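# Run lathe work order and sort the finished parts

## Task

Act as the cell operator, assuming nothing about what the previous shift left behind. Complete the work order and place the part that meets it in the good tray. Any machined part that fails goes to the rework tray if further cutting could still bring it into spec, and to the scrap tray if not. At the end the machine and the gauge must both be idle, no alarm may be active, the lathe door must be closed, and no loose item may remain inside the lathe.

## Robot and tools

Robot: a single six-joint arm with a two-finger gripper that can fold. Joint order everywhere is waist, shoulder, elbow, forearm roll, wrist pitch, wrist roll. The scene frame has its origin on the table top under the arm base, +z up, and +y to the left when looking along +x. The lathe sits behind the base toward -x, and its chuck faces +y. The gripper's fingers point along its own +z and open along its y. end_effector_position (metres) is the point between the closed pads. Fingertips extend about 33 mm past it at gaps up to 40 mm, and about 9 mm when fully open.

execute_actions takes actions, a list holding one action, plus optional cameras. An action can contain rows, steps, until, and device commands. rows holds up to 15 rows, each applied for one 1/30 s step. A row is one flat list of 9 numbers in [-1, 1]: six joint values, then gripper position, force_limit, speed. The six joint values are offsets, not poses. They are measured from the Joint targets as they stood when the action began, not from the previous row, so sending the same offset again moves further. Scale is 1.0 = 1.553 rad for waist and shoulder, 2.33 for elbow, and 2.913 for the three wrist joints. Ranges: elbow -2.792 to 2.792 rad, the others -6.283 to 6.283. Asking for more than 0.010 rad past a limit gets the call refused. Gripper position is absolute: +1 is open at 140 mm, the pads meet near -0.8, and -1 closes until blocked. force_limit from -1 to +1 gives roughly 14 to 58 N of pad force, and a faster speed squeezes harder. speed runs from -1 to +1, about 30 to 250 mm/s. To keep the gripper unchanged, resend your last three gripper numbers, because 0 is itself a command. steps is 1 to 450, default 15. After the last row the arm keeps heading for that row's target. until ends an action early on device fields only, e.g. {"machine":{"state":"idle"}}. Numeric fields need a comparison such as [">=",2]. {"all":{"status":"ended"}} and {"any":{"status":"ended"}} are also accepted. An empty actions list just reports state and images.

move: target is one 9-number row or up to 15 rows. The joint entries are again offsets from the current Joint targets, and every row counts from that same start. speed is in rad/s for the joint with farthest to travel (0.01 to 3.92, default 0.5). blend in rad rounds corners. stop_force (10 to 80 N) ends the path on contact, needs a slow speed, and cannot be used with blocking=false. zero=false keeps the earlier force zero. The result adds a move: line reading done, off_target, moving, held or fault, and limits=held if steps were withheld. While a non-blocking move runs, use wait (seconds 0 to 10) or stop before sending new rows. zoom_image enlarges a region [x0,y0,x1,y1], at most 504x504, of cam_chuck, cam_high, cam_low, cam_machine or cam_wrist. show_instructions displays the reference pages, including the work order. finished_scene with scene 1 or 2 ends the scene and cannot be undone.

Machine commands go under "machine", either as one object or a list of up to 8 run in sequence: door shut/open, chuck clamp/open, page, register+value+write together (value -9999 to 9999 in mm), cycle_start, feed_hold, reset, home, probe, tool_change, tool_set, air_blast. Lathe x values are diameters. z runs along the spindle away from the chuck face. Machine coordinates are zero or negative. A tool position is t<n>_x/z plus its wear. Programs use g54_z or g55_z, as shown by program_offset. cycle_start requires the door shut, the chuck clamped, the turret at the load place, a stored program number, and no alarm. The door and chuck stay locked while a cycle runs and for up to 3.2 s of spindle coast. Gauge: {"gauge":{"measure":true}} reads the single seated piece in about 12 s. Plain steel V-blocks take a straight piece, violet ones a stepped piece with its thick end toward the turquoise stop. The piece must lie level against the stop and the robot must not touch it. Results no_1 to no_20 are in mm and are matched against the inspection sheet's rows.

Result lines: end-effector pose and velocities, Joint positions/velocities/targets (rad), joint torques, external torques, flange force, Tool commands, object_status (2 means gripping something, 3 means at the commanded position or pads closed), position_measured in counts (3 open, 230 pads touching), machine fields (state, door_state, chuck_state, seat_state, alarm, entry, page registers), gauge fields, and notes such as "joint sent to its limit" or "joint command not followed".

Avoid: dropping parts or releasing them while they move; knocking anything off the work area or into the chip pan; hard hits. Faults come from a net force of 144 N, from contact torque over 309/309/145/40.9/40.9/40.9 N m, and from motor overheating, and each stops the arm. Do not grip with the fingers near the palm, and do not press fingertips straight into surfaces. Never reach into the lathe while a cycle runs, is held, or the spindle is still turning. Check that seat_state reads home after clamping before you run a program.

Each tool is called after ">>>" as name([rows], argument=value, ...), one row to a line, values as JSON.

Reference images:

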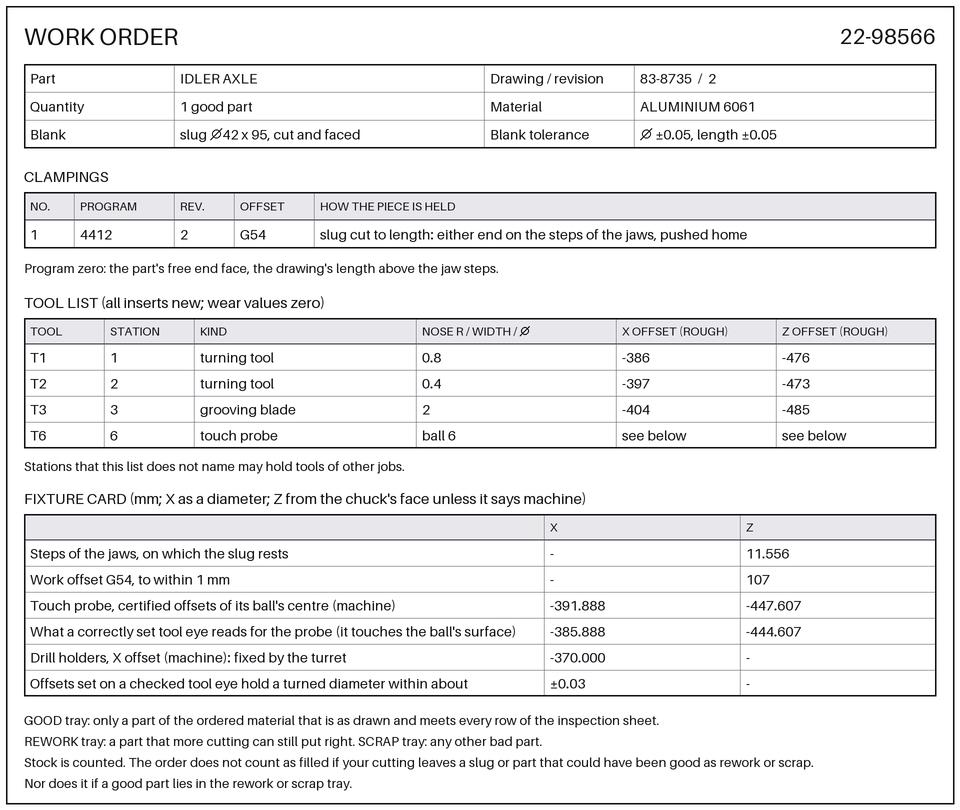

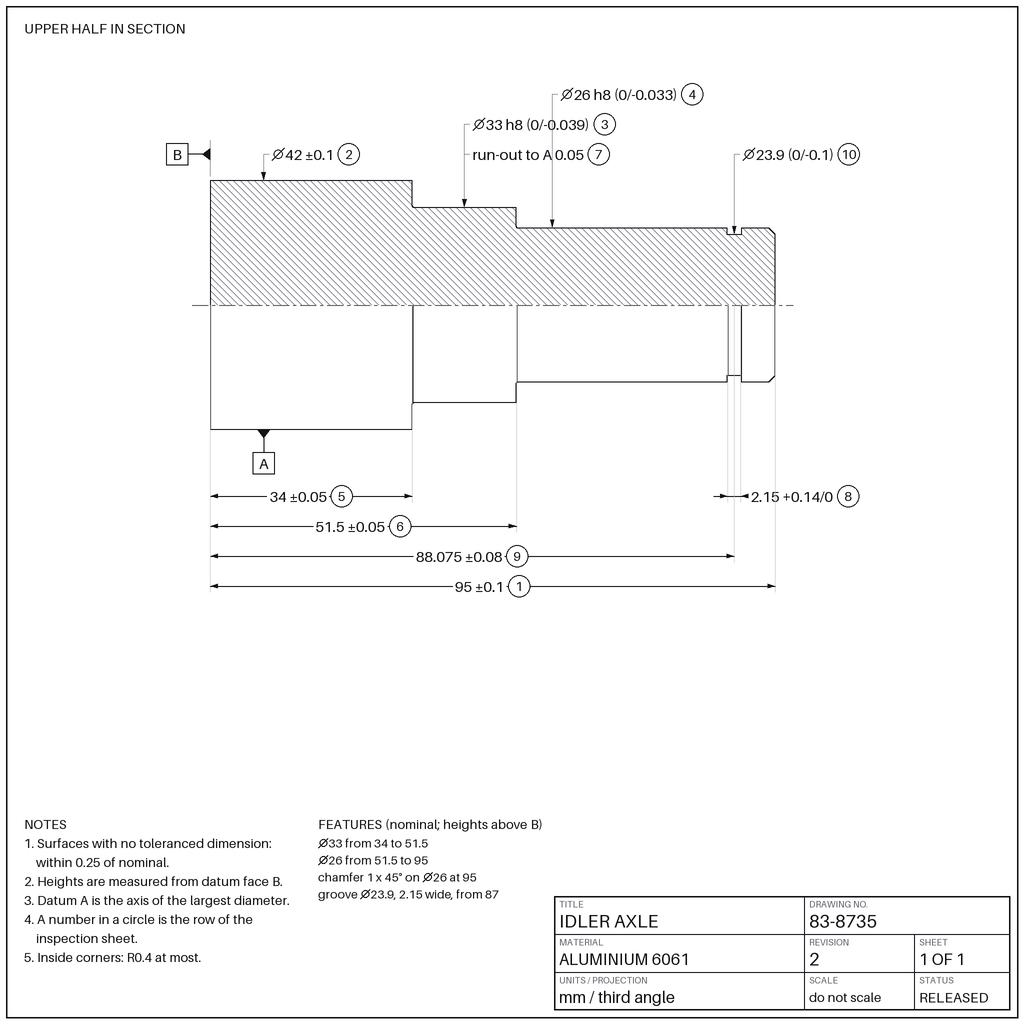

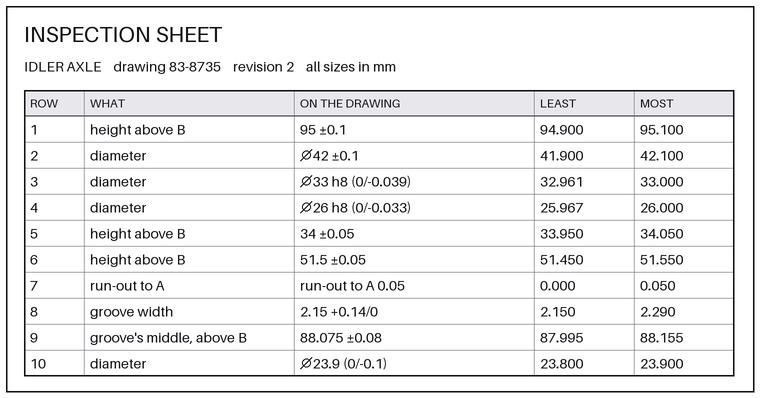

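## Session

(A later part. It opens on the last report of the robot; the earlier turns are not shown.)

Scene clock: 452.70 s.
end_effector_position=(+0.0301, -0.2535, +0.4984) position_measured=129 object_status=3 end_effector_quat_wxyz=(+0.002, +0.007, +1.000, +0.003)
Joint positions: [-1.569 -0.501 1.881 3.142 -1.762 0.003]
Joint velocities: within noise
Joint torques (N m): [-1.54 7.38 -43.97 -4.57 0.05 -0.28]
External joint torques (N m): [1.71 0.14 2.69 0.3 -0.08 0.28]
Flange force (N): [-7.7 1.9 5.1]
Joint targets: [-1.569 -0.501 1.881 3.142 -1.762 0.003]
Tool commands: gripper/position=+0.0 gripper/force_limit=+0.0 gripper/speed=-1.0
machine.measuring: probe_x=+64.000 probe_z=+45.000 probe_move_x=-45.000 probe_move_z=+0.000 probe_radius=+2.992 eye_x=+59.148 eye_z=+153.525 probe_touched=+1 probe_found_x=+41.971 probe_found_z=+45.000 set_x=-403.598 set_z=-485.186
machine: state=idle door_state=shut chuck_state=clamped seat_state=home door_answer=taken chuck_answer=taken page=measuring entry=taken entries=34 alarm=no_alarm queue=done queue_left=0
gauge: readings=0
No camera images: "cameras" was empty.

>>> execute_actions([
  {"machine":[{"cycle_start":true,"page":"program"}],"steps":450,"until":{"machine":{"state":["!=","running"],"queue":["!=","running"]}}},
], cameras=[])

>>> execute_actions([
  {"machine":{"page":"program"},"steps":450,"until":{"machine":{"state":["!=","running"]}}},
], cameras=[])

>>> execute_actions([
  {"machine":{"page":"program"},"steps":450,"until":{"machine":{"state":["!=","running"]}}},
], cameras=["cam_chuck"])

>>> execute_actions([
  {"machine":{"page":"program"},"steps":450,"until":{"machine":{"state":["!=","running"]}}},
], cameras=[])

>>> execute_actions([
  {"machine":{"page":"program"},"steps":450,"until":{"machine":{"state":["!=","running"]}}},
], cameras=[])

>>> execute_actions([
  {"machine":{"page":"program"},"steps":450,"until":{"machine":{"state":["!=","running"]}}},
], cameras=[])

>>> execute_actions([
  {"machine":{"page":"program"},"steps":450,"until":{"machine":{"state":["!=","running"]}}},
], cameras=[])

Scene clock: 481.83 s.
end_effector_position=(+0.0301, -0.2535, +0.4984) position_measured=129 object_status=3 end_effector_quat_wxyz=(+0.002, +0.007, +1.000, +0.003)
Joint positions: [-1.569 -0.501 1.881 3.142 -1.762 0.003]
Joint velocities: within noise
Joint torques (N m): [-1.06 7.19 -43.73 -4.6 0.07 -0.28]
External joint torques (N m): [1.12 0.82 2.57 0.34 -0.1 0.28]
Flange force (N): [-5.5 0.7 4.6]
Joint targets: [-1.569 -0.501 1.881 3.142 -1.762 0.003]
Tool commands: gripper/position=+0.0 gripper/force_limit=+0.0 gripper/speed=-1.0
machine.program: program=+4412 tool_call=+6 tool_in_place=+1 program_revision=+2 program_offset=+54 load_peak=+10 stored1_number=+2184 stored1_revision=+4 stored2_number=+5658 stored2_revision=+5 stored3_number=+4412 stored3_revision=+2 stored4_number=+0 stored4_revision=+0 cycles=+0
machine: state=running door_state=shut chuck_state=clamped seat_state=home door_answer=taken chuck_answer=taken page=program entry=taken entries=35 alarm=no_alarm queue=running queue_left=0
gauge: readings=0
No camera images: "cameras" was empty.

Scene clock: 497.03 s.
end_effector_position=(+0.0301, -0.2535, +0.4984) position_measured=129 object_status=3 end_effector_quat_wxyz=(+0.002, +0.007, +1.000, +0.003)
Joint positions: [-1.569 -0.501 1.881 3.142 -1.762 0.003]
Joint velocities: within noise
Joint torques (N m): [-0.75 7.99 -43.95 -4.56 0.09 -0.24]
External joint torques (N m): [0.78 -0.02 2.64 0.28 -0.11 0.25]
Flange force (N): [-3.8 2.1 5.0]
Joint targets: [-1.569 -0.501 1.881 3.142 -1.762 0.003]
Tool commands: gripper/position=+0.0 gripper/force_limit=+0.0 gripper/speed=-1.0
machine.program: program=+4412 tool_call=+6 tool_in_place=+1 program_revision=+2 program_offset=+54 load_peak=+10 stored1_number=+2184 stored1_revision=+4 stored2_number=+5658 stored2_revision=+5 stored3_number=+4412 stored3_revision=+2 stored4_number=+0 stored4_revision=+0 cycles=+0
machine: state=running door_state=shut chuck_state=clamped seat_state=home door_answer=taken chuck_answer=taken page=program entry=taken entries=35 alarm=no_alarm queue=done queue_left=0
gauge: readings=0
No camera images: "cameras" was empty.

Scene clock: 512.23 s.
end_effector_position=(+0.0301, -0.2535, +0.4984) position_measured=129 object_status=3 end_effector_quat_wxyz=(+0.002, +0.007, +1.000, +0.003)
Joint positions: [-1.569 -0.501 1.881 3.142 -1.762 0.003]
Joint velocities: within noise
Joint torques (N m): [-0.68 8.27 -43.82 -4.62 0.12 -0.23]
External joint torques (N m): [0.76 -0.32 2.71 0.36 -0.14 0.23]
Flange force (N): [-3.5 2.7 5.2]
Joint targets: [-1.569 -0.501 1.881 3.142 -1.762 0.003]
Tool commands: gripper/position=+0.0 gripper/force_limit=+0.0 gripper/speed=-1.0
machine.program: program=+4412 tool_call=+6 tool_in_place=+1 program_revision=+2 program_offset=+54 load_peak=+10 stored1_number=+2184 stored1_revision=+4 stored2_number=+5658 stored2_revision=+5 stored3_number=+4412 stored3_revision=+2 stored4_number=+0 stored4_revision=+0 cycles=+0
machine: state=running door_state=shut chuck_state=clamped seat_state=home door_answer=taken chuck_answer=taken page=program entry=taken entries=35 alarm=no_alarm queue=done queue_left=0
gauge: readings=0
Images, in order (width x height): cam_chuck 672x504.

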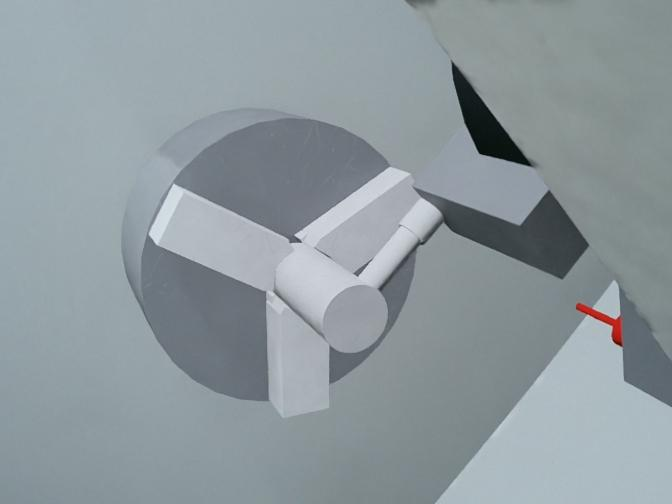

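Scene clock: 527.43 s.
end_effector_position=(+0.0301, -0.2535, +0.4984) position_measured=129 object_status=3 end_effector_quat_wxyz=(+0.002, +0.007, +1.000, +0.003)
Joint positions: [-1.569 -0.501 1.881 3.142 -1.762 0.003]
Joint velocities: within noise
Joint torques (N m): [-0.99 7.51 -43.7 -4.56 0.06 -0.2]
External joint torques (N m): [1.11 0.92 2.56 0.3 -0.07 0.2]
Flange force (N): [-5.2 0.5 4.6]
Joint targets: [-1.569 -0.501 1.881 3.142 -1.762 0.003]
Tool commands: gripper/position=+0.0 gripper/force_limit=+0.0 gripper/speed=-1.0
machine.program: program=+4412 tool_call=+6 tool_in_place=+2 program_revision=+2 program_offset=+54 load_peak=+10 stored1_number=+2184 stored1_revision=+4 stored2_number=+5658 stored2_revision=+5 stored3_number=+4412 stored3_revision=+2 stored4_number=+0 stored4_revision=+0 cycles=+0
machine: state=running door_state=shut chuck_state=clamped seat_state=home door_answer=taken chuck_answer=taken page=program entry=taken entries=35 alarm=no_alarm queue=done queue_left=0
gauge: readings=0
No camera images: "cameras" was empty.

Scene clock: 542.63 s.
end_effector_position=(+0.0301, -0.2535, +0.4984) position_measured=129 object_status=3 end_effector_quat_wxyz=(+0.002, +0.007, +1.000, +0.003)
Joint positions: [-1.569 -0.501 1.881 3.142 -1.762 0.003]
Joint velocities: within noise
Joint torques (N m): [-1.22 7.72 -43.74 -4.49 0.11 -0.2]
External joint torques (N m): [1.22 0.58 2.58 0.23 -0.13 0.2]
Flange force (N): [-5.5 1.1 4.7]
Joint targets: [-1.569 -0.501 1.881 3.142 -1.762 0.003]
Tool commands: gripper/position=+0.0 gripper/force_limit=+0.0 gripper/speed=-1.0
machine.program: program=+4412 tool_call=+6 tool_in_place=+2 program_revision=+2 program_offset=+54 load_peak=+10 stored1_number=+2184 stored1_revision=+4 stored2_number=+5658 stored2_revision=+5 stored3_number=+4412 stored3_revision=+2 stored4_number=+0 stored4_revision=+0 cycles=+0
machine: state=running door_state=shut chuck_state=clamped seat_state=home door_answer=taken chuck_answer=taken page=program entry=taken entries=35 alarm=no_alarm queue=done queue_left=0
gauge: readings=0
No camera images: "cameras" was empty.

Scene clock: 557.83 s.
end_effector_position=(+0.0301, -0.2535, +0.4984) position_measured=129 object_status=3 end_effector_quat_wxyz=(+0.002, +0.007, +1.000, +0.003)
Joint positions: [-1.569 -0.501 1.881 3.142 -1.762 0.003]
Joint velocities: within noise
Joint torques (N m): [-0.58 7.77 -43.83 -4.6 0.11 -0.17]
External joint torques (N m): [0.52 0.8 2.79 0.35 -0.12 0.17]
Flange force (N): [-2.6 0.9 5.0]
Joint targets: [-1.569 -0.501 1.881 3.142 -1.762 0.003]
Tool commands: gripper/position=+0.0 gripper/force_limit=+0.0 gripper/speed=-1.0
machine.program: program=+4412 tool_call=+6 tool_in_place=+3 program_revision=+2 program_offset=+54 load_peak=+10 stored1_number=+2184 stored1_revision=+4 stored2_number=+5658 stored2_revision=+5 stored3_number=+4412 stored3_revision=+2 stored4_number=+0 stored4_revision=+0 cycles=+0
machine: state=running door_state=shut chuck_state=clamped seat_state=home door_answer=taken chuck_answer=taken page=program entry=taken entries=35 alarm=no_alarm queue=done queue_left=0
gauge: readings=0
No camera images: "cameras" was empty.

Scene clock: 563.00 s.
end_effector_position=(+0.0301, -0.2535, +0.4984) position_measured=129 object_status=3 end_effector_quat_wxyz=(+0.002, +0.007, +1.000, +0.003)
Joint positions: [-1.569 -0.501 1.881 3.142 -1.762 0.003]
Joint velocities: within noise
Joint torques (N m): [-1.08 7.66 -43.81 -4.6 0.13 -0.19]
External joint torques (N m): [1.28 0.89 2.66 0.35 -0.15 0.18]
Flange force (N): [-5.7 0.7 4.7]
Joint targets: [-1.569 -0.501 1.881 3.142 -1.762 0.003]
Tool commands: gripper/position=+0.0 gripper/force_limit=+0.0 gripper/speed=-1.0
machine.program: program=+4412 tool_call=+6 tool_in_place=+3 program_revision=+2 program_offset=+54 load_peak=+10 stored1_number=+2184 stored1_revision=+4 stored2_number=+5658 stored2_revision=+5 stored3_number=+4412 stored3_revision=+2 stored4_number=+0 stored4_revision=+0 cycles=+1
machine: state=done door_state=shut chuck_state=clamped seat_state=home door_answer=taken chuck_answer=taken page=program entry=taken entries=35 alarm=no_alarm queue=done queue_left=0
gauge: readings=0
No camera images: "cameras" was empty.

>>> execute_actions([
  {"machine":[{"tool_change":true},{"register":"probe_z","value":80,"write":true},{"page":"measuring","probe":true}],"steps":450,"until":{"machine":{"queue":["!=","running"],"state":["!=","busy"]}}},
], cameras=[])

>>> execute_actions([
  {"machine":[{"register":"probe_z","value":54.5,"write":true},{"probe":true}],"steps":450,"until":{"machine":{"queue":["!=","running"],"state":["!=","busy"]}}},
], cameras=[])

>>> execute_actions([
  {"machine":[{"register":"probe_move_x","value":0,"write":true},{"register":"probe_move_z","value":-15,"write":true},{"register":"probe_x","value":40.3,"write":true},{"register":"probe_z","value":58,"write":true},{"probe":true}],"steps":450,"until":{"machine":{"queue":["!=","running"],"state":["!=","busy"]}}},
], cameras=[])

Scene clock: 584.60 s.
end_effector_position=(+0.0301, -0.2535, +0.4984) position_measured=129 object_status=3 end_effector_quat_wxyz=(+0.002, +0.007, +1.000, +0.003)
Joint positions: [-1.569 -0.501 1.881 3.142 -1.762 0.003]
Joint velocities: within noise
Joint torques (N m): [-1 7.92 -43.94 -4.67 0.06 -0.23]
External joint torques (N m): [1.05 0.48 2.7 0.4 -0.07 0.23]
Flange force (N): [-4.9 1.3 5.0]
Joint targets: [-1.569 -0.501 1.881 3.142 -1.762 0.003]
Tool commands: gripper/position=+0.0 gripper/force_limit=+0.0 gripper/speed=-1.0
machine.measuring: probe_x=+64.000 probe_z=+80.000 probe_move_x=-45.000 probe_move_z=+0.000 probe_radius=+2.992 eye_x=+59.148 eye_z=+153.525 probe_touched=+1 probe_found_x=+26.007 probe_found_z=+80.000 set_x=-403.598 set_z=-485.186
machine: state=done door_state=shut chuck_state=clamped seat_state=home door_answer=taken chuck_answer=taken page=measuring entry=taken entries=38 alarm=no_alarm queue=done queue_left=0
gauge: readings=0
No camera images: "cameras" was empty.

Scene clock: 591.23 s.
end_effector_position=(+0.0301, -0.2535, +0.4984) position_measured=129 object_status=3 end_effector_quat_wxyz=(+0.002, +0.007, +1.000, +0.003)
Joint positions: [-1.569 -0.501 1.881 3.142 -1.762 0.003]
Joint velocities: within noise
Joint torques (N m): [-0.66 7.89 -43.74 -4.44 0.11 -0.27]
External joint torques (N m): [0.73 0.58 2.66 0.19 -0.13 0.27]
Flange force (N): [-3.8 1.2 4.8]
Joint targets: [-1.569 -0.501 1.881 3.142 -1.762 0.003]
Tool commands: gripper/position=+0.0 gripper/force_limit=+0.0 gripper/speed=-1.0
machine.measuring: probe_x=+64.000 probe_z=+54.500 probe_move_x=-45.000 probe_move_z=+0.000 probe_radius=+2.992 eye_x=+59.148 eye_z=+153.525 probe_touched=+1 probe_found_x=+33.007 probe_found_z=+54.500 set_x=-403.598 set_z=-485.186
machine: state=done door_state=shut chuck_state=clamped seat_state=home door_answer=taken chuck_answer=taken page=measuring entry=taken entries=40 alarm=no_alarm queue=done queue_left=0
gauge: readings=0
No camera images: "cameras" was empty.

Scene clock: 598.23 s.
end_effector_position=(+0.0301, -0.2535, +0.4984) position_measured=129 object_status=3 end_effector_quat_wxyz=(+0.002, +0.007, +1.000, +0.003)
Joint positions: [-1.569 -0.501 1.881 3.142 -1.762 0.003]
Joint velocities: within noise
Joint torques (N m): [-1.51 7.68 -43.84 -4.59 0.11 -0.3]
External joint torques (N m): [1.53 0.65 2.69 0.33 -0.13 0.3]
Flange force (N): [-7.1 1.1 4.9]
Joint targets: [-1.569 -0.501 1.881 3.142 -1.762 0.003]
Tool commands: gripper/position=+0.0 gripper/force_limit=+0.0 gripper/speed=-1.0
machine.measuring: probe_x=+40.300 probe_z=+58.000 probe_move_x=+0.000 probe_move_z=-15.000 probe_radius=+2.992 eye_x=+59.148 eye_z=+153.525 probe_touched=+1 probe_found_x=+40.300 probe_found_z=+45.556 set_x=-403.598 set_z=-485.186
machine: state=done door_state=shut chuck_state=clamped seat_state=home door_answer=taken chuck_answer=taken page=measuring entry=taken entries=45 alarm=no_alarm queue=done queue_left=0
gauge: readings=0
No camera images: "cameras" was empty.

>>> execute_actions([
  {"machine":[{"register":"t2_x_wear","value":-0.0045,"write":true},{"cycle_start":true,"page":"program"}],"steps":450,"until":{"machine":{"state":"done","queue":"done"}}},
], cameras=[])

>>> execute_actions([
  {"machine":{"page":"program"},"steps":450,"until":{"machine":{"state":["!=","running"]}}},
], cameras=[])

>>> execute_actions([
  {"machine":{"page":"program"},"steps":450,"until":{"machine":{"state":["!=","running"]}}},
], cameras=[])

>>> execute_actions([
  {"machine":{"page":"program"},"steps":450,"until":{"machine":{"state":["!=","running"]}}},
], cameras=[])

>>> execute_actions([
  {"machine":{"page":"program"},"steps":450,"until":{"machine":{"state":["!=","running"]}}},
], cameras=[])

>>> execute_actions([
  {"machine":{"page":"program"},"steps":450,"until":{"machine":{"state":["!=","running"]}}},
], cameras=[])

>>> execute_actions([
  {"machine":{"page":"program"},"steps":450,"until":{"machine":{"state":["!=","running"]}}},
], cameras=[])

Scene clock: 624.30 s.
end_effector_position=(+0.0301, -0.2535, +0.4984) position_measured=129 object_status=3 end_effector_quat_wxyz=(+0.002, +0.007, +1.000, +0.003)
Joint positions: [-1.569 -0.501 1.881 3.142 -1.762 0.003]
Joint velocities: within noise
Joint torques (N m): [-1.15 8.11 -43.86 -4.55 0.05 -0.24]
External joint torques (N m): [1.19 -0.08 2.65 0.28 -0.08 0.24]
Flange force (N): [-5.4 2.2 5.1]
Joint targets: [-1.569 -0.501 1.881 3.142 -1.762 0.003]
Tool commands: gripper/position=+0.0 gripper/force_limit=+0.0 gripper/speed=-1.0
machine.program: program=+4412 tool_call=+6 tool_in_place=+1 program_revision=+2 program_offset=+54 load_peak=+0 stored1_number=+2184 stored1_revision=+4 stored2_number=+5658 stored2_revision=+5 stored3_number=+4412 stored3_revision=+2 stored4_number=+0 stored4_revision=+0 cycles=+1
machine: state=running door_state=shut chuck_state=clamped seat_state=home door_answer=taken chuck_answer=taken page=program entry=taken entries=47 alarm=no_alarm queue=running queue_left=0
gauge: readings=0
No camera images: "cameras" was empty.

Scene clock: 639.50 s.
end_effector_position=(+0.0301, -0.2535, +0.4984) position_measured=129 object_status=3 end_effector_quat_wxyz=(+0.002, +0.007, +1.000, +0.003)
Joint positions: [-1.569 -0.501 1.881 3.142 -1.762 0.003]
Joint velocities: within noise
Joint torques (N m): [-1.02 7.38 -43.84 -4.57 0.09 -0.28]
External joint torques (N m): [1.07 0.56 2.59 0.3 -0.12 0.28]
Flange force (N): [-5.2 1.2 4.7]
Joint targets: [-1.569 -0.501 1.881 3.142 -1.762 0.003]
Tool commands: gripper/position=+0.0 gripper/force_limit=+0.0 gripper/speed=-1.0
machine.program: program=+4412 tool_call=+6 tool_in_place=+1 program_revision=+2 program_offset=+54 load_peak=+0 stored1_number=+2184 stored1_revision=+4 stored2_number=+5658 stored2_revision=+5 stored3_number=+4412 stored3_revision=+2 stored4_number=+0 stored4_revision=+0 cycles=+1
machine: state=running door_state=shut chuck_state=clamped seat_state=home door_answer=taken chuck_answer=taken page=program entry=taken entries=47 alarm=no_alarm queue=done queue_left=0
gauge: readings=0
No camera images: "cameras" was empty.

Scene clock: 654.70 s.
end_effector_position=(+0.0301, -0.2535, +0.4984) position_measured=129 object_status=3 end_effector_quat_wxyz=(+0.002, +0.007, +1.000, +0.003)
Joint positions: [-1.569 -0.501 1.881 3.142 -1.762 0.003]
Joint velocities: within noise
Joint torques (N m): [-1.62 7.72 -43.75 -4.6 0.08 -0.27]
External joint torques (N m): [1.75 0.36 2.47 0.33 -0.09 0.27]
Flange force (N): [-7.8 1.4 4.6]
Joint targets: [-1.569 -0.501 1.881 3.142 -1.762 0.003]
Tool commands: gripper/position=+0.0 gripper/force_limit=+0.0 gripper/speed=-1.0
machine.program: program=+4412 tool_call=+6 tool_in_place=+1 program_revision=+2 program_offset=+54 load_peak=+0 stored1_number=+2184 stored1_revision=+4 stored2_number=+5658 stored2_revision=+5 stored3_number=+4412 stored3_revision=+2 stored4_number=+0 stored4_revision=+0 cycles=+1
machine: state=running door_state=shut chuck_state=clamped seat_state=home door_answer=taken chuck_answer=taken page=program entry=taken entries=47 alarm=no_alarm queue=done queue_left=0
gauge: readings=0
No camera images: "cameras" was empty.

Scene clock: 669.90 s.
end_effector_position=(+0.0301, -0.2535, +0.4984) position_measured=129 object_status=3 end_effector_quat_wxyz=(+0.002, +0.007, +1.000, +0.003)
Joint positions: [-1.569 -0.501 1.881 3.142 -1.762 0.003]
Joint velocities: within noise
Joint torques (N m): [-0.36 8.02 -43.83 -4.56 0.07 -0.3]
External joint torques (N m): [0.37 0.51 2.81 0.31 -0.09 0.3]
Flange force (N): [-2.5 1.4 5.2]
Joint targets: [-1.569 -0.501 1.881 3.142 -1.762 0.003]
Tool commands: gripper/position=+0.0 gripper/force_limit=+0.0 gripper/speed=-1.0
machine.program: program=+4412 tool_call=+6 tool_in_place=+2 program_revision=+2 program_offset=+54 load_peak=+0 stored1_number=+2184 stored1_revision=+4 stored2_number=+5658 stored2_revision=+5 stored3_number=+4412 stored3_revision=+2 stored4_number=+0 stored4_revision=+0 cycles=+1
machine: state=running door_state=shut chuck_state=clamped seat_state=home door_answer=taken chuck_answer=taken page=program entry=taken entries=47 alarm=no_alarm queue=done queue_left=0
gauge: readings=0
No camera images: "cameras" was empty.

Scene clock: 685.10 s.
end_effector_position=(+0.0301, -0.2535, +0.4984) position_measured=129 object_status=3 end_effector_quat_wxyz=(+0.002, +0.007, +1.000, +0.003)
Joint positions: [-1.569 -0.501 1.881 3.142 -1.762 0.003]
Joint velocities: within noise
Joint torques (N m): [-1.19 7.17 -43.81 -4.58 0.05 -0.26]
External joint torques (N m): [1.27 0.72 2.57 0.3 -0.08 0.26]
Flange force (N): [-6.0 0.8 4.7]
Joint targets: [-1.569 -0.501 1.881 3.142 -1.762 0.003]
Tool commands: gripper/position=+0.0 gripper/force_limit=+0.0 gripper/speed=-1.0
machine.program: program=+4412 tool_call=+6 tool_in_place=+2 program_revision=+2 program_offset=+54 load_peak=+0 stored1_number=+2184 stored1_revision=+4 stored2_number=+5658 stored2_revision=+5 stored3_number=+4412 stored3_revision=+2 stored4_number=+0 stored4_revision=+0 cycles=+1
machine: state=running door_state=shut chuck_state=clamped seat_state=home door_answer=taken chuck_answer=taken page=program entry=taken entries=47 alarm=no_alarm queue=done queue_left=0
gauge: readings=0
No camera images: "cameras" was empty.

Scene clock: 700.30 s.
end_effector_position=(+0.0301, -0.2535, +0.4984) position_measured=129 object_status=3 end_effector_quat_wxyz=(+0.002, +0.007, +1.000, +0.003)
Joint positions: [-1.569 -0.501 1.881 3.142 -1.762 0.003]
Joint velocities: within noise
Joint torques (N m): [-1.38 8.11 -43.87 -4.63 0.19 -0.25]
External joint torques (N m): [1.4 -0.29 2.5 0.34 -0.21 0.25]
Flange force (N): [-6.2 2.6 4.7]
Joint targets: [-1.569 -0.501 1.881 3.142 -1.762 0.003]
Tool commands: gripper/position=+0.0 gripper/force_limit=+0.0 gripper/speed=-1.0
machine.program: program=+4412 tool_call=+6 tool_in_place=+3 program_revision=+2 program_offset=+54 load_peak=+0 stored1_number=+2184 stored1_revision=+4 stored2_number=+5658 stored2_revision=+5 stored3_number=+4412 stored3_revision=+2 stored4_number=+0 stored4_revision=+0 cycles=+1
machine: state=running door_state=shut chuck_state=clamped seat_state=home door_answer=taken chuck_answer=taken page=program entry=taken entries=47 alarm=no_alarm queue=done queue_left=0
gauge: readings=0
No camera images: "cameras" was empty.

Scene clock: 705.67 s.
end_effector_position=(+0.0301, -0.2535, +0.4984) position_measured=129 object_status=3 end_effector_quat_wxyz=(+0.002, +0.007, +1.000, +0.003)
Joint positions: [-1.569 -0.501 1.881 3.142 -1.762 0.003]
Joint velocities: within noise
Joint torques (N m): [-1.01 7.73 -44.07 -4.57 0.12 -0.23]
External joint torques (N m): [1.15 -0.06 2.72 0.29 -0.14 0.23]
Flange force (N): [-5.2 2.3 5.1]
Joint targets: [-1.569 -0.501 1.881 3.142 -1.762 0.003]
Tool commands: gripper/position=+0.0 gripper/force_limit=+0.0 gripper/speed=-1.0
machine.program: program=+4412 tool_call=+6 tool_in_place=+3 program_revision=+2 program_offset=+54 load_peak=+0 stored1_number=+2184 stored1_revision=+4 stored2_number=+5658 stored2_revision=+5 stored3_number=+4412 stored3_revision=+2 stored4_number=+0 stored4_revision=+0 cycles=+2
machine: state=done door_state=shut chuck_state=clamped seat_state=home door_answer=taken chuck_answer=taken page=program entry=taken entries=47 alarm=no_alarm queue=done queue_left=0
gauge: readings=0
No camera images: "cameras" was empty.

>>> execute_actions([
  {"machine":[{"tool_change":true},{"register":"probe_move_z","value":0,"write":true},{"register":"probe_move_x","value":-45,"write":true},{"register":"probe_x","value":64,"write":true},{"register":"probe_z","value":80,"write":true},{"page":"measuring","probe":true}],"steps":450,"until":{"machine":{"queue":["!=","running"],"state":["!=","busy"]}}},
], cameras=[])

>>> execute_actions([
  {"machine":[{"register":"probe_z","value":54.5,"write":true},{"probe":true}],"steps":450,"until":{"machine":{"queue":["!=","running"],"state":["!=","busy"]}}},
], cameras=[])

>>> execute_actions([
  {"machine":{"door":"open"},"steps":120,"until":{"machine":{"door_state":"open"}}},
], cameras=["cam_chuck"])

Scene clock: 727.00 s.
end_effector_position=(+0.0301, -0.2535, +0.4984) position_measured=129 object_status=3 end_effector_quat_wxyz=(+0.002, +0.007, +1.000, +0.003)
Joint positions: [-1.569 -0.501 1.881 3.142 -1.762 0.003]
Joint velocities: within noise
Joint torques (N m): [-0.85 7.58 -43.78 -4.57 0.16 -0.24]
External joint torques (N m): [1.02 0.5 2.65 0.31 -0.18 0.24]
Flange force (N): [-4.8 1.3 4.8]
Joint targets: [-1.569 -0.501 1.881 3.142 -1.762 0.003]
Tool commands: gripper/position=+0.0 gripper/force_limit=+0.0 gripper/speed=-1.0
machine.measuring: probe_x=+64.000 probe_z=+80.000 probe_move_x=-45.000 probe_move_z=+0.000 probe_radius=+2.992 eye_x=+59.148 eye_z=+153.525 probe_touched=+1 probe_found_x=+25.977 probe_found_z=+80.000 set_x=-403.598 set_z=-485.186
machine: state=done door_state=shut chuck_state=clamped seat_state=home door_answer=taken chuck_answer=taken page=measuring entry=taken entries=53 alarm=no_alarm queue=done queue_left=0
gauge: readings=0
No camera images: "cameras" was empty.

Scene clock: 733.63 s.
end_effector_position=(+0.0301, -0.2535, +0.4984) position_measured=129 object_status=3 end_effector_quat_wxyz=(+0.002, +0.007, +1.000, +0.003)
Joint positions: [-1.569 -0.501 1.881 3.142 -1.762 0.003]
Joint velocities: within noise
Joint torques (N m): [-1.32 7.98 -43.82 -4.66 0.04 -0.17]
External joint torques (N m): [1.36 0.46 2.79 0.42 -0.06 0.17]
Flange force (N): [-5.9 1.4 5.3]
Joint targets: [-1.569 -0.501 1.881 3.142 -1.762 0.003]
Tool commands: gripper/position=+0.0 gripper/force_limit=+0.0 gripper/speed=-1.0
machine.measuring: probe_x=+64.000 probe_z=+54.500 probe_move_x=-45.000 probe_move_z=+0.000 probe_radius=+2.992 eye_x=+59.148 eye_z=+153.525 probe_touched=+1 probe_found_x=+32.974 probe_found_z=+54.500 set_x=-403.598 set_z=-485.186
machine: state=done door_state=shut chuck_state=clamped seat_state=home door_answer=taken chuck_answer=taken page=measuring entry=taken entries=55 alarm=no_alarm queue=done queue_left=0
gauge: readings=0
No camera images: "cameras" was empty.

Scene clock: 735.83 s.
end_effector_position=(+0.0301, -0.2535, +0.4984) position_measured=129 object_status=3 end_effector_quat_wxyz=(+0.002, +0.007, +1.000, +0.003)
Joint positions: [-1.569 -0.501 1.881 3.142 -1.762 0.003]
Joint velocities: within noise
Joint torques (N m): [-0.94 7.3 -43.89 -4.65 0.11 -0.25]
External joint torques (N m): [1.02 1.02 2.81 0.4 -0.13 0.25]
Flange force (N): [-5.0 0.6 5.0]
Joint targets: [-1.569 -0.501 1.881 3.142 -1.762 0.003]
Tool commands: gripper/position=+0.0 gripper/force_limit=+0.0 gripper/speed=-1.0
machine.measuring: probe_x=+64.000 probe_z=+54.500 probe_move_x=-45.000 probe_move_z=+0.000 probe_radius=+2.992 eye_x=+59.148 eye_z=+153.525 probe_touched=+1 probe_found_x=+32.974 probe_found_z=+54.500 set_x=-403.598 set_z=-485.186
machine: state=done door_state=open chuck_state=clamped seat_state=home door_answer=taken chuck_answer=taken page=measuring entry=taken entries=55 alarm=no_alarm queue=running queue_left=0
gauge: readings=0
Images, in order (width x height): cam_chuck 672x504.

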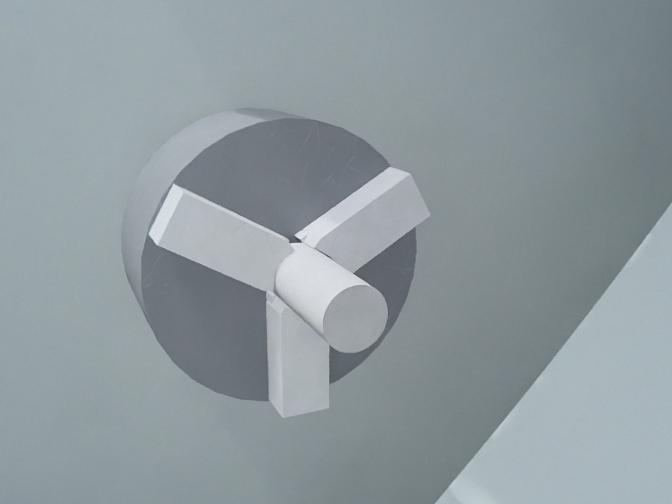

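>>> move([
  [-0.973, 0, 0, 0, 0, 0.0161, 0.0, 0, -1],
  [-0.812, 0.3503, -0.0567, -0.0752, 0.3158, 0.1387, 0.0, 0, -1],
  [-0.8262, 0.416, -0.0491, -0.0779, 0.3574, 0.1394, 0.0, 0, -1],
], speed=[1.0, 0.7, 0.15], blend=[0.08, 0.01, 0], cameras=[])

>>> execute_actions([
  {"rows":[[0,0,0,0,0,0,-1,0,-1]],"steps":60},
], cameras=["cam_chuck"])

Scene clock: 745.63 s.
end_effector_position=(-0.7558, -0.2004, +0.3192) position_measured=129 object_status=3 end_effector_quat_wxyz=(-0.192, +0.682, +0.682, -0.183)
Joint positions: [-2.852 0.146 1.767 2.915 -0.721 0.409]
Joint velocities: within noise
Joint torques (N m): [-0.92 -55.91 -43.53 -4.67 1.34 -0.2]
External joint torques (N m): [0.62 -0.42 2.5 0.3 -0.09 0.17]
Flange force (N): [0.6 5.8 -0.3]
Joint targets: [-2.852 0.146 1.767 2.915 -0.721 0.409]
machine.measuring: probe_x=+64.000 probe_z=+54.500 probe_move_x=-45.000 probe_move_z=+0.000 probe_radius=+2.992 eye_x=+59.148 eye_z=+153.525 probe_touched=+1 probe_found_x=+32.974 probe_found_z=+54.500 set_x=-403.598 set_z=-485.186
machine: state=done door_state=open chuck_state=clamped seat_state=home door_answer=taken chuck_answer=taken page=measuring entry=taken entries=55 alarm=no_alarm queue=done queue_left=0
gauge: readings=0
move: done
No camera images: "cameras" was empty.

Scene clock: 747.83 s.
end_effector_position=(-0.7558, -0.2004, +0.3192) position_measured=169 object_status=2 end_effector_quat_wxyz=(-0.192, +0.682, +0.682, -0.183)
Joint positions: [-2.852 0.146 1.767 2.915 -0.721 0.409]
Joint velocities: within noise
Joint torques (N m): [1.05 -37.8 -22.26 -2 -4.73 0.45]
External joint torques (N m): [-0.7 -19.15 -18.8 -2.36 5.99 -0.47]
Flange force (N): [0.7 -14.3 -18.0]
Joint targets: [-2.852 0.146 1.767 2.915 -0.721 0.409]
machine.measuring: probe_x=+64.000 probe_z=+54.500 probe_move_x=-45.000 probe_move_z=+0.000 probe_radius=+2.992 eye_x=+59.148 eye_z=+153.525 probe_touched=+1 probe_found_x=+32.974 probe_found_z=+54.500 set_x=-403.598 set_z=-485.186
machine: state=done door_state=open chuck_state=clamped seat_state=home door_answer=taken chuck_answer=taken page=measuring entry=taken entries=55 alarm=no_alarm queue=done queue_left=0
gauge: readings=0
Images, in order (width x height): cam_chuck 672x504.

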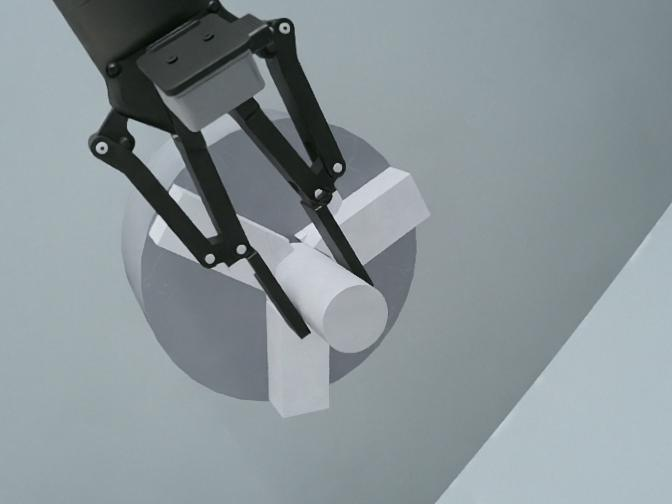

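>>> execute_actions([
  {"machine":{"chuck":"open"},"steps":90,"until":{"machine":{"chuck_state":"open"}}},
], cameras=[])

>>> move([
  [-0.0316, -0.0109, 0.0077, 0.0127, 0.0045, -0.0237, -1, 0, -1],
  [-0.1494, -0.0328, 0.0245, 0.0618, 0.0134, -0.1153, -1, 0, -1],
  [-0.1494, -0.4166, 0.0494, 0.0779, -0.3574, -0.1232, -1, 0, -1],
  [0.8255, -0.4166, 0.0494, 0.0779, -0.3574, -0.1397, -1, 0, -1],
], speed=[0.05, 0.3, 0.8, 1.0], blend=[0, 0.02, 0.08, 0], cameras=["cam_wrist"])

Scene clock: 764.20 s.
end_effector_position=(-0.7558, -0.2004, +0.3192) position_measured=169 object_status=2 end_effector_quat_wxyz=(-0.191, +0.682, +0.682, -0.183)
Joint positions: [-2.852 0.146 1.767 2.915 -0.721 0.409]
Joint velocities: within noise
Joint torques (N m): [0.02 -58.76 -46.34 -4.7 2.09 -0.26]
External joint torques (N m): [0 2.08 5.25 0.32 -0.83 0.24]
Flange force (N): [1.5 8.3 2.4]
Joint targets: [-2.852 0.146 1.767 2.915 -0.721 0.409]
Tool commands: gripper/position=-1.0 gripper/force_limit=+0.0 gripper/speed=-1.0
machine.measuring: probe_x=+64.000 probe_z=+54.500 probe_move_x=-45.000 probe_move_z=+0.000 probe_radius=+2.992 eye_x=+59.148 eye_z=+153.525 probe_touched=+1 probe_found_x=+32.974 probe_found_z=+54.500 set_x=-403.598 set_z=-485.186
machine: state=idle door_state=open chuck_state=open seat_state=open door_answer=taken chuck_answer=taken page=measuring entry=taken entries=55 alarm=no_alarm queue=running queue_left=0
gauge: readings=0
No camera images: "cameras" was empty.

Scene clock: 769.87 s.
end_effector_position=(+0.0298, -0.2531, +0.4983) position_measured=169 object_status=2 end_effector_quat_wxyz=(+0.002, +0.007, +1.000, +0.003)
Joint positions: [-1.57 -0.501 1.882 3.142 -1.762 0.002]
Joint velocities: within noise
Joint torques (N m): [-0.82 7.14 -46.04 -4.61 0.14 -0.25]
External joint torques (N m): [0.97 1.13 4.87 0.35 -0.16 0.25]
Flange force (N): [-4.6 2.0 9.0]
Joint targets: [-1.570 -0.501 1.882 3.142 -1.762 0.002]
machine.measuring: probe_x=+64.000 probe_z=+54.500 probe_move_x=-45.000 probe_move_z=+0.000 probe_radius=+2.992 eye_x=+59.148 eye_z=+153.525 probe_touched=+1 probe_found_x=+32.974 probe_found_z=+54.500 set_x=-403.598 set_z=-485.186
machine: state=idle door_state=open chuck_state=open seat_state=open door_answer=taken chuck_answer=taken page=measuring entry=taken entries=55 alarm=no_alarm queue=done queue_left=0
gauge: readings=0
move: done
Images, in order (width x height): cam_wrist 672x504.

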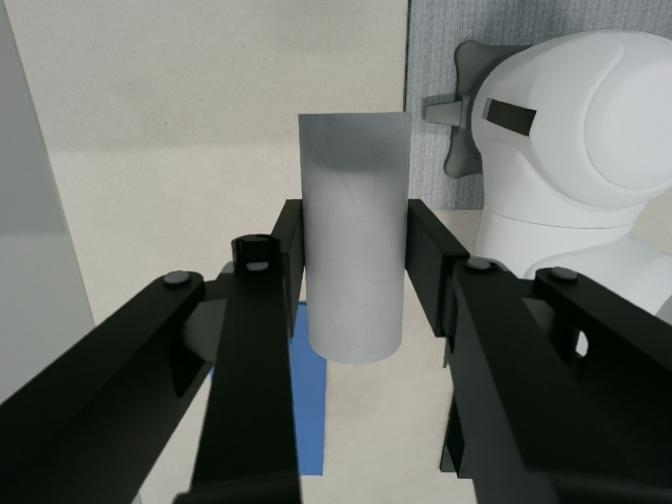

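>>> move(target=[0.9743,0.2801,0.0043,0,0.1528,-0.0254,-1,0,-1], speed=0.9, cameras=["cam_wrist"])

Scene clock: 813.93 s.
end_effector_position=(+0.4995, -0.0011, +0.3297) position_measured=169 object_status=2 end_effector_quat_wxyz=(-0.003, +0.708, -0.706, -0.001)
Joint positions: [-0.056 -0.066 1.892 3.142 -1.317 -0.072]
Joint velocities: within noise
Joint torques (N m): [1.22 -34.03 -45.16 -4.5 0.05 -0.3]
External joint torques (N m): [-1.08 0.82 4.62 0.31 -0.05 0.3]
Flange force (N): [1.6 5.8 7.0]
Joint targets: [-0.056 -0.066 1.892 3.142 -1.317 -0.072]
machine.measuring: probe_x=+64.000 probe_z=+54.500 probe_move_x=-45.000 probe_move_z=+0.000 probe_radius=+2.992 eye_x=+59.148 eye_z=+153.525 probe_touched=+1 probe_found_x=+32.974 probe_found_z=+54.500 set_x=-403.598 set_z=-485.186
machine: state=idle door_state=open chuck_state=open seat_state=open door_answer=taken chuck_answer=taken page=measuring entry=taken entries=55 alarm=no_alarm queue=done queue_left=0
gauge: readings=0
move: done
Images, in order (width x height): cam_wrist 672x504.

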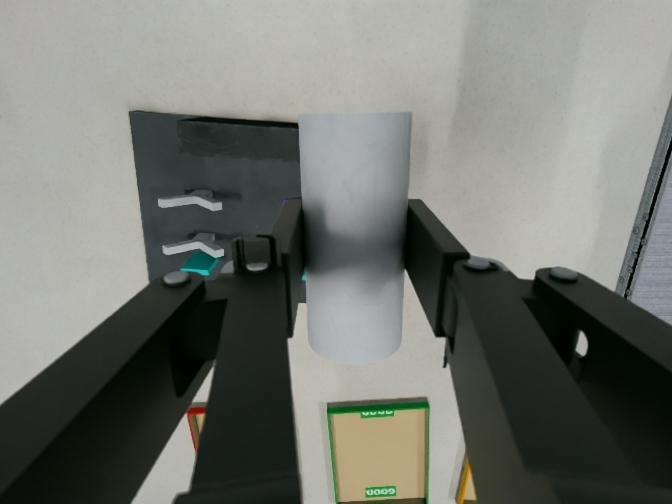

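>>> move(target=[0.0797,0.2229,-0.0610,0,0.0705,0.0641,-1,0,-1], speed=0.4)

Scene clock: 844.23 s.
end_effector_position=(+0.6689, +0.0709, +0.2013) position_measured=169 object_status=2 end_effector_quat_wxyz=(-0.003, +0.686, -0.728, +0.000)
Joint positions: [0.068 0.28 1.75 3.142 -1.111 0.115]
Joint velocities: within noise
Joint torques (N m): [-0.94 -67.8 -41.87 -4.21 0.09 -0.34]
External joint torques (N m): [1.04 2.28 4.2 0.31 -0.09 0.34]
Flange force (N): [-1.2 5.1 5.8]
Joint targets: [0.068 0.280 1.750 3.142 -1.111 0.115]
machine.measuring: probe_x=+64.000 probe_z=+54.500 probe_move_x=-45.000 probe_move_z=+0.000 probe_radius=+2.992 eye_x=+59.148 eye_z=+153.525 probe_touched=+1 probe_found_x=+32.974 probe_found_z=+54.500 set_x=-403.598 set_z=-485.186
machine: state=idle door_state=open chuck_state=open seat_state=open door_answer=taken chuck_answer=taken page=measuring entry=taken entries=55 alarm=no_alarm queue=done queue_left=0
gauge: readings=0
move: done

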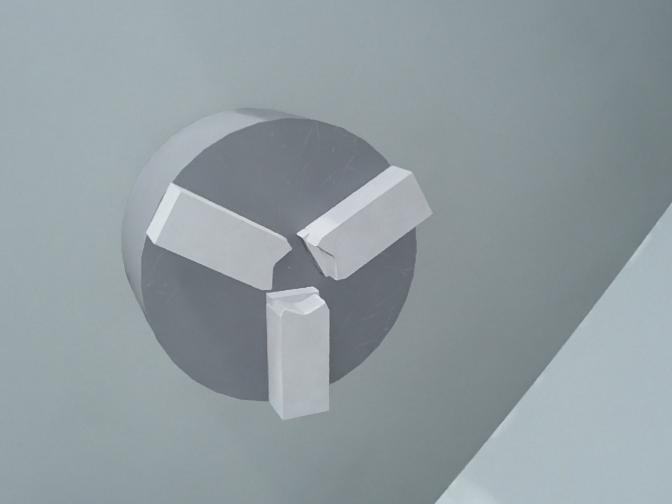

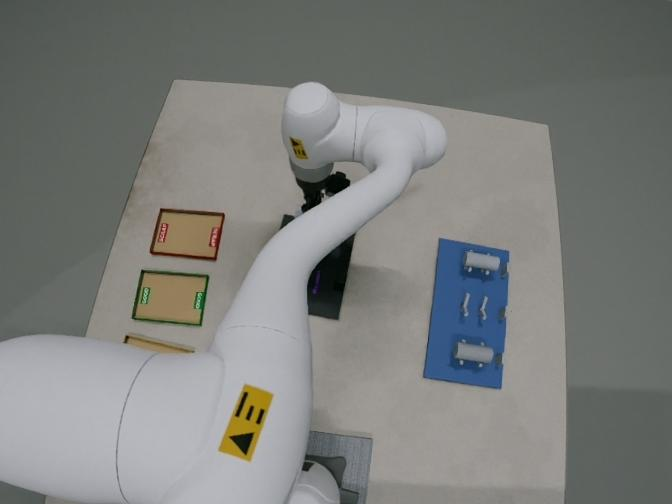

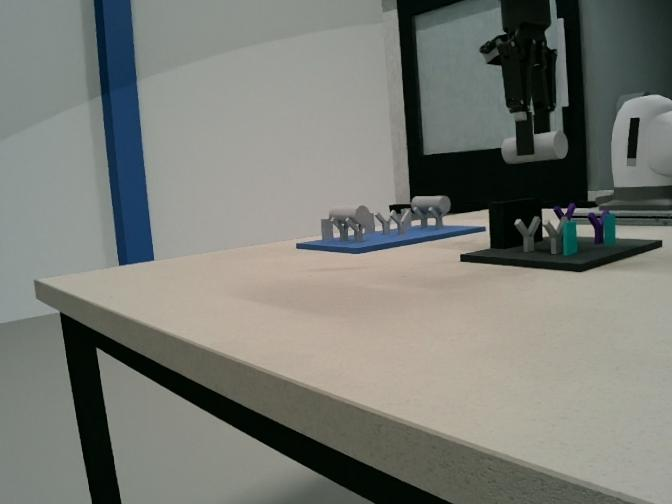

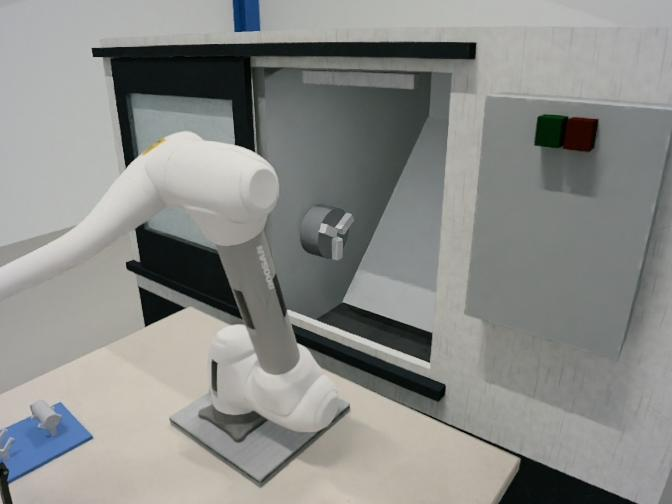

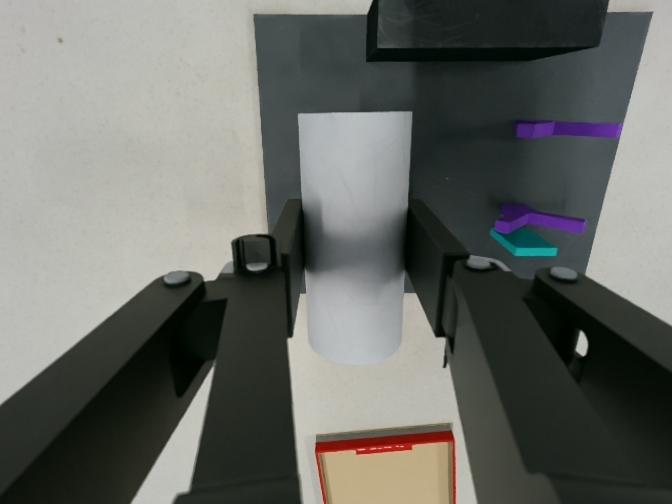

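>>> move(target=[0,0.0342,0.0260,0,0.0390,0,-1,0,-1], speed=0.12, cameras=["cam_wrist","cam_low"])

>>> zoom_image(camera="cam_low", region=[440, 100, 672, 280])

Scene clock: 863.83 s.
end_effector_position=(+0.6692, +0.0712, +0.1360) position_measured=169 object_status=2 end_effector_quat_wxyz=(-0.003, +0.686, -0.728, +0.000)
Joint positions: [0.068 0.333 1.811 3.142 -0.998 0.115]
Joint velocities: within noise
Joint torques (N m): [-0.85 -70.88 -39.48 -3.91 0.17 -0.21]
External joint torques (N m): [0.8 2.27 3.99 0.23 -0.16 0.21]
Flange force (N): [-0.7 4.8 5.1]
Joint targets: [0.068 0.333 1.811 3.142 -0.998 0.115]
machine.measuring: probe_x=+64.000 probe_z=+54.500 probe_move_x=-45.000 probe_move_z=+0.000 probe_radius=+2.992 eye_x=+59.148 eye_z=+153.525 probe_touched=+1 probe_found_x=+32.974 probe_found_z=+54.500 set_x=-403.598 set_z=-485.186
machine: state=idle door_state=open chuck_state=open seat_state=open door_answer=taken chuck_answer=taken page=measuring entry=taken entries=55 alarm=no_alarm queue=done queue_left=0
gauge: readings=0
move: done
Images, in order (width x height): cam_low 672x504, cam_wrist 672x504.

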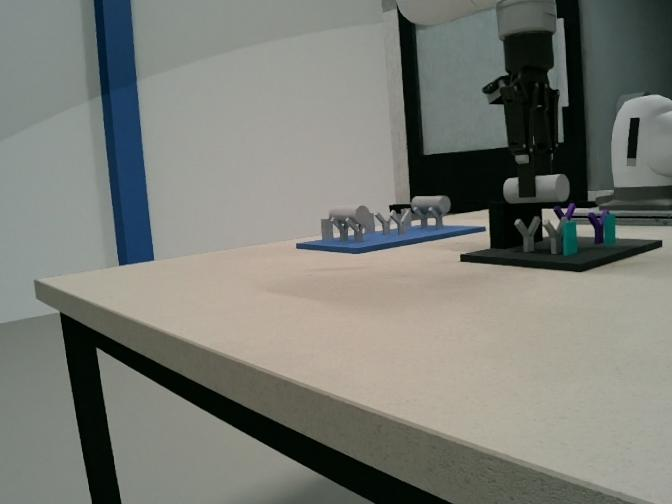

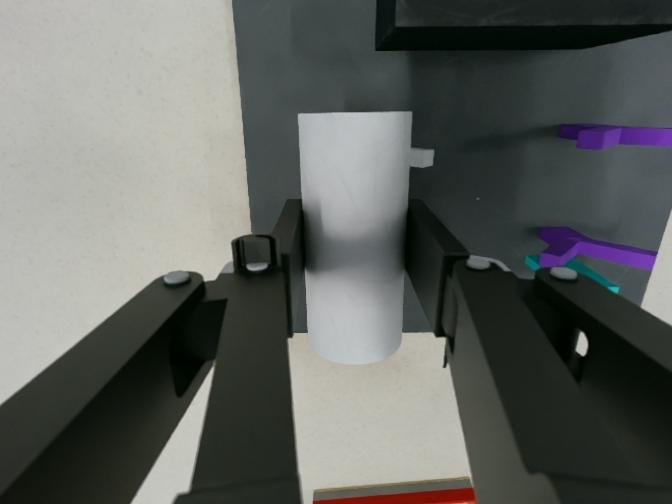

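Scaled by 2.172 from the camera's 672x504 image, which has a finer 960x720 frame.

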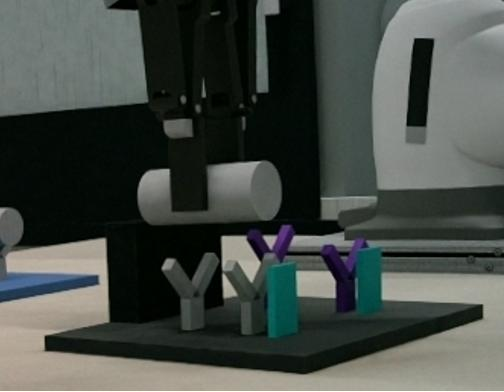

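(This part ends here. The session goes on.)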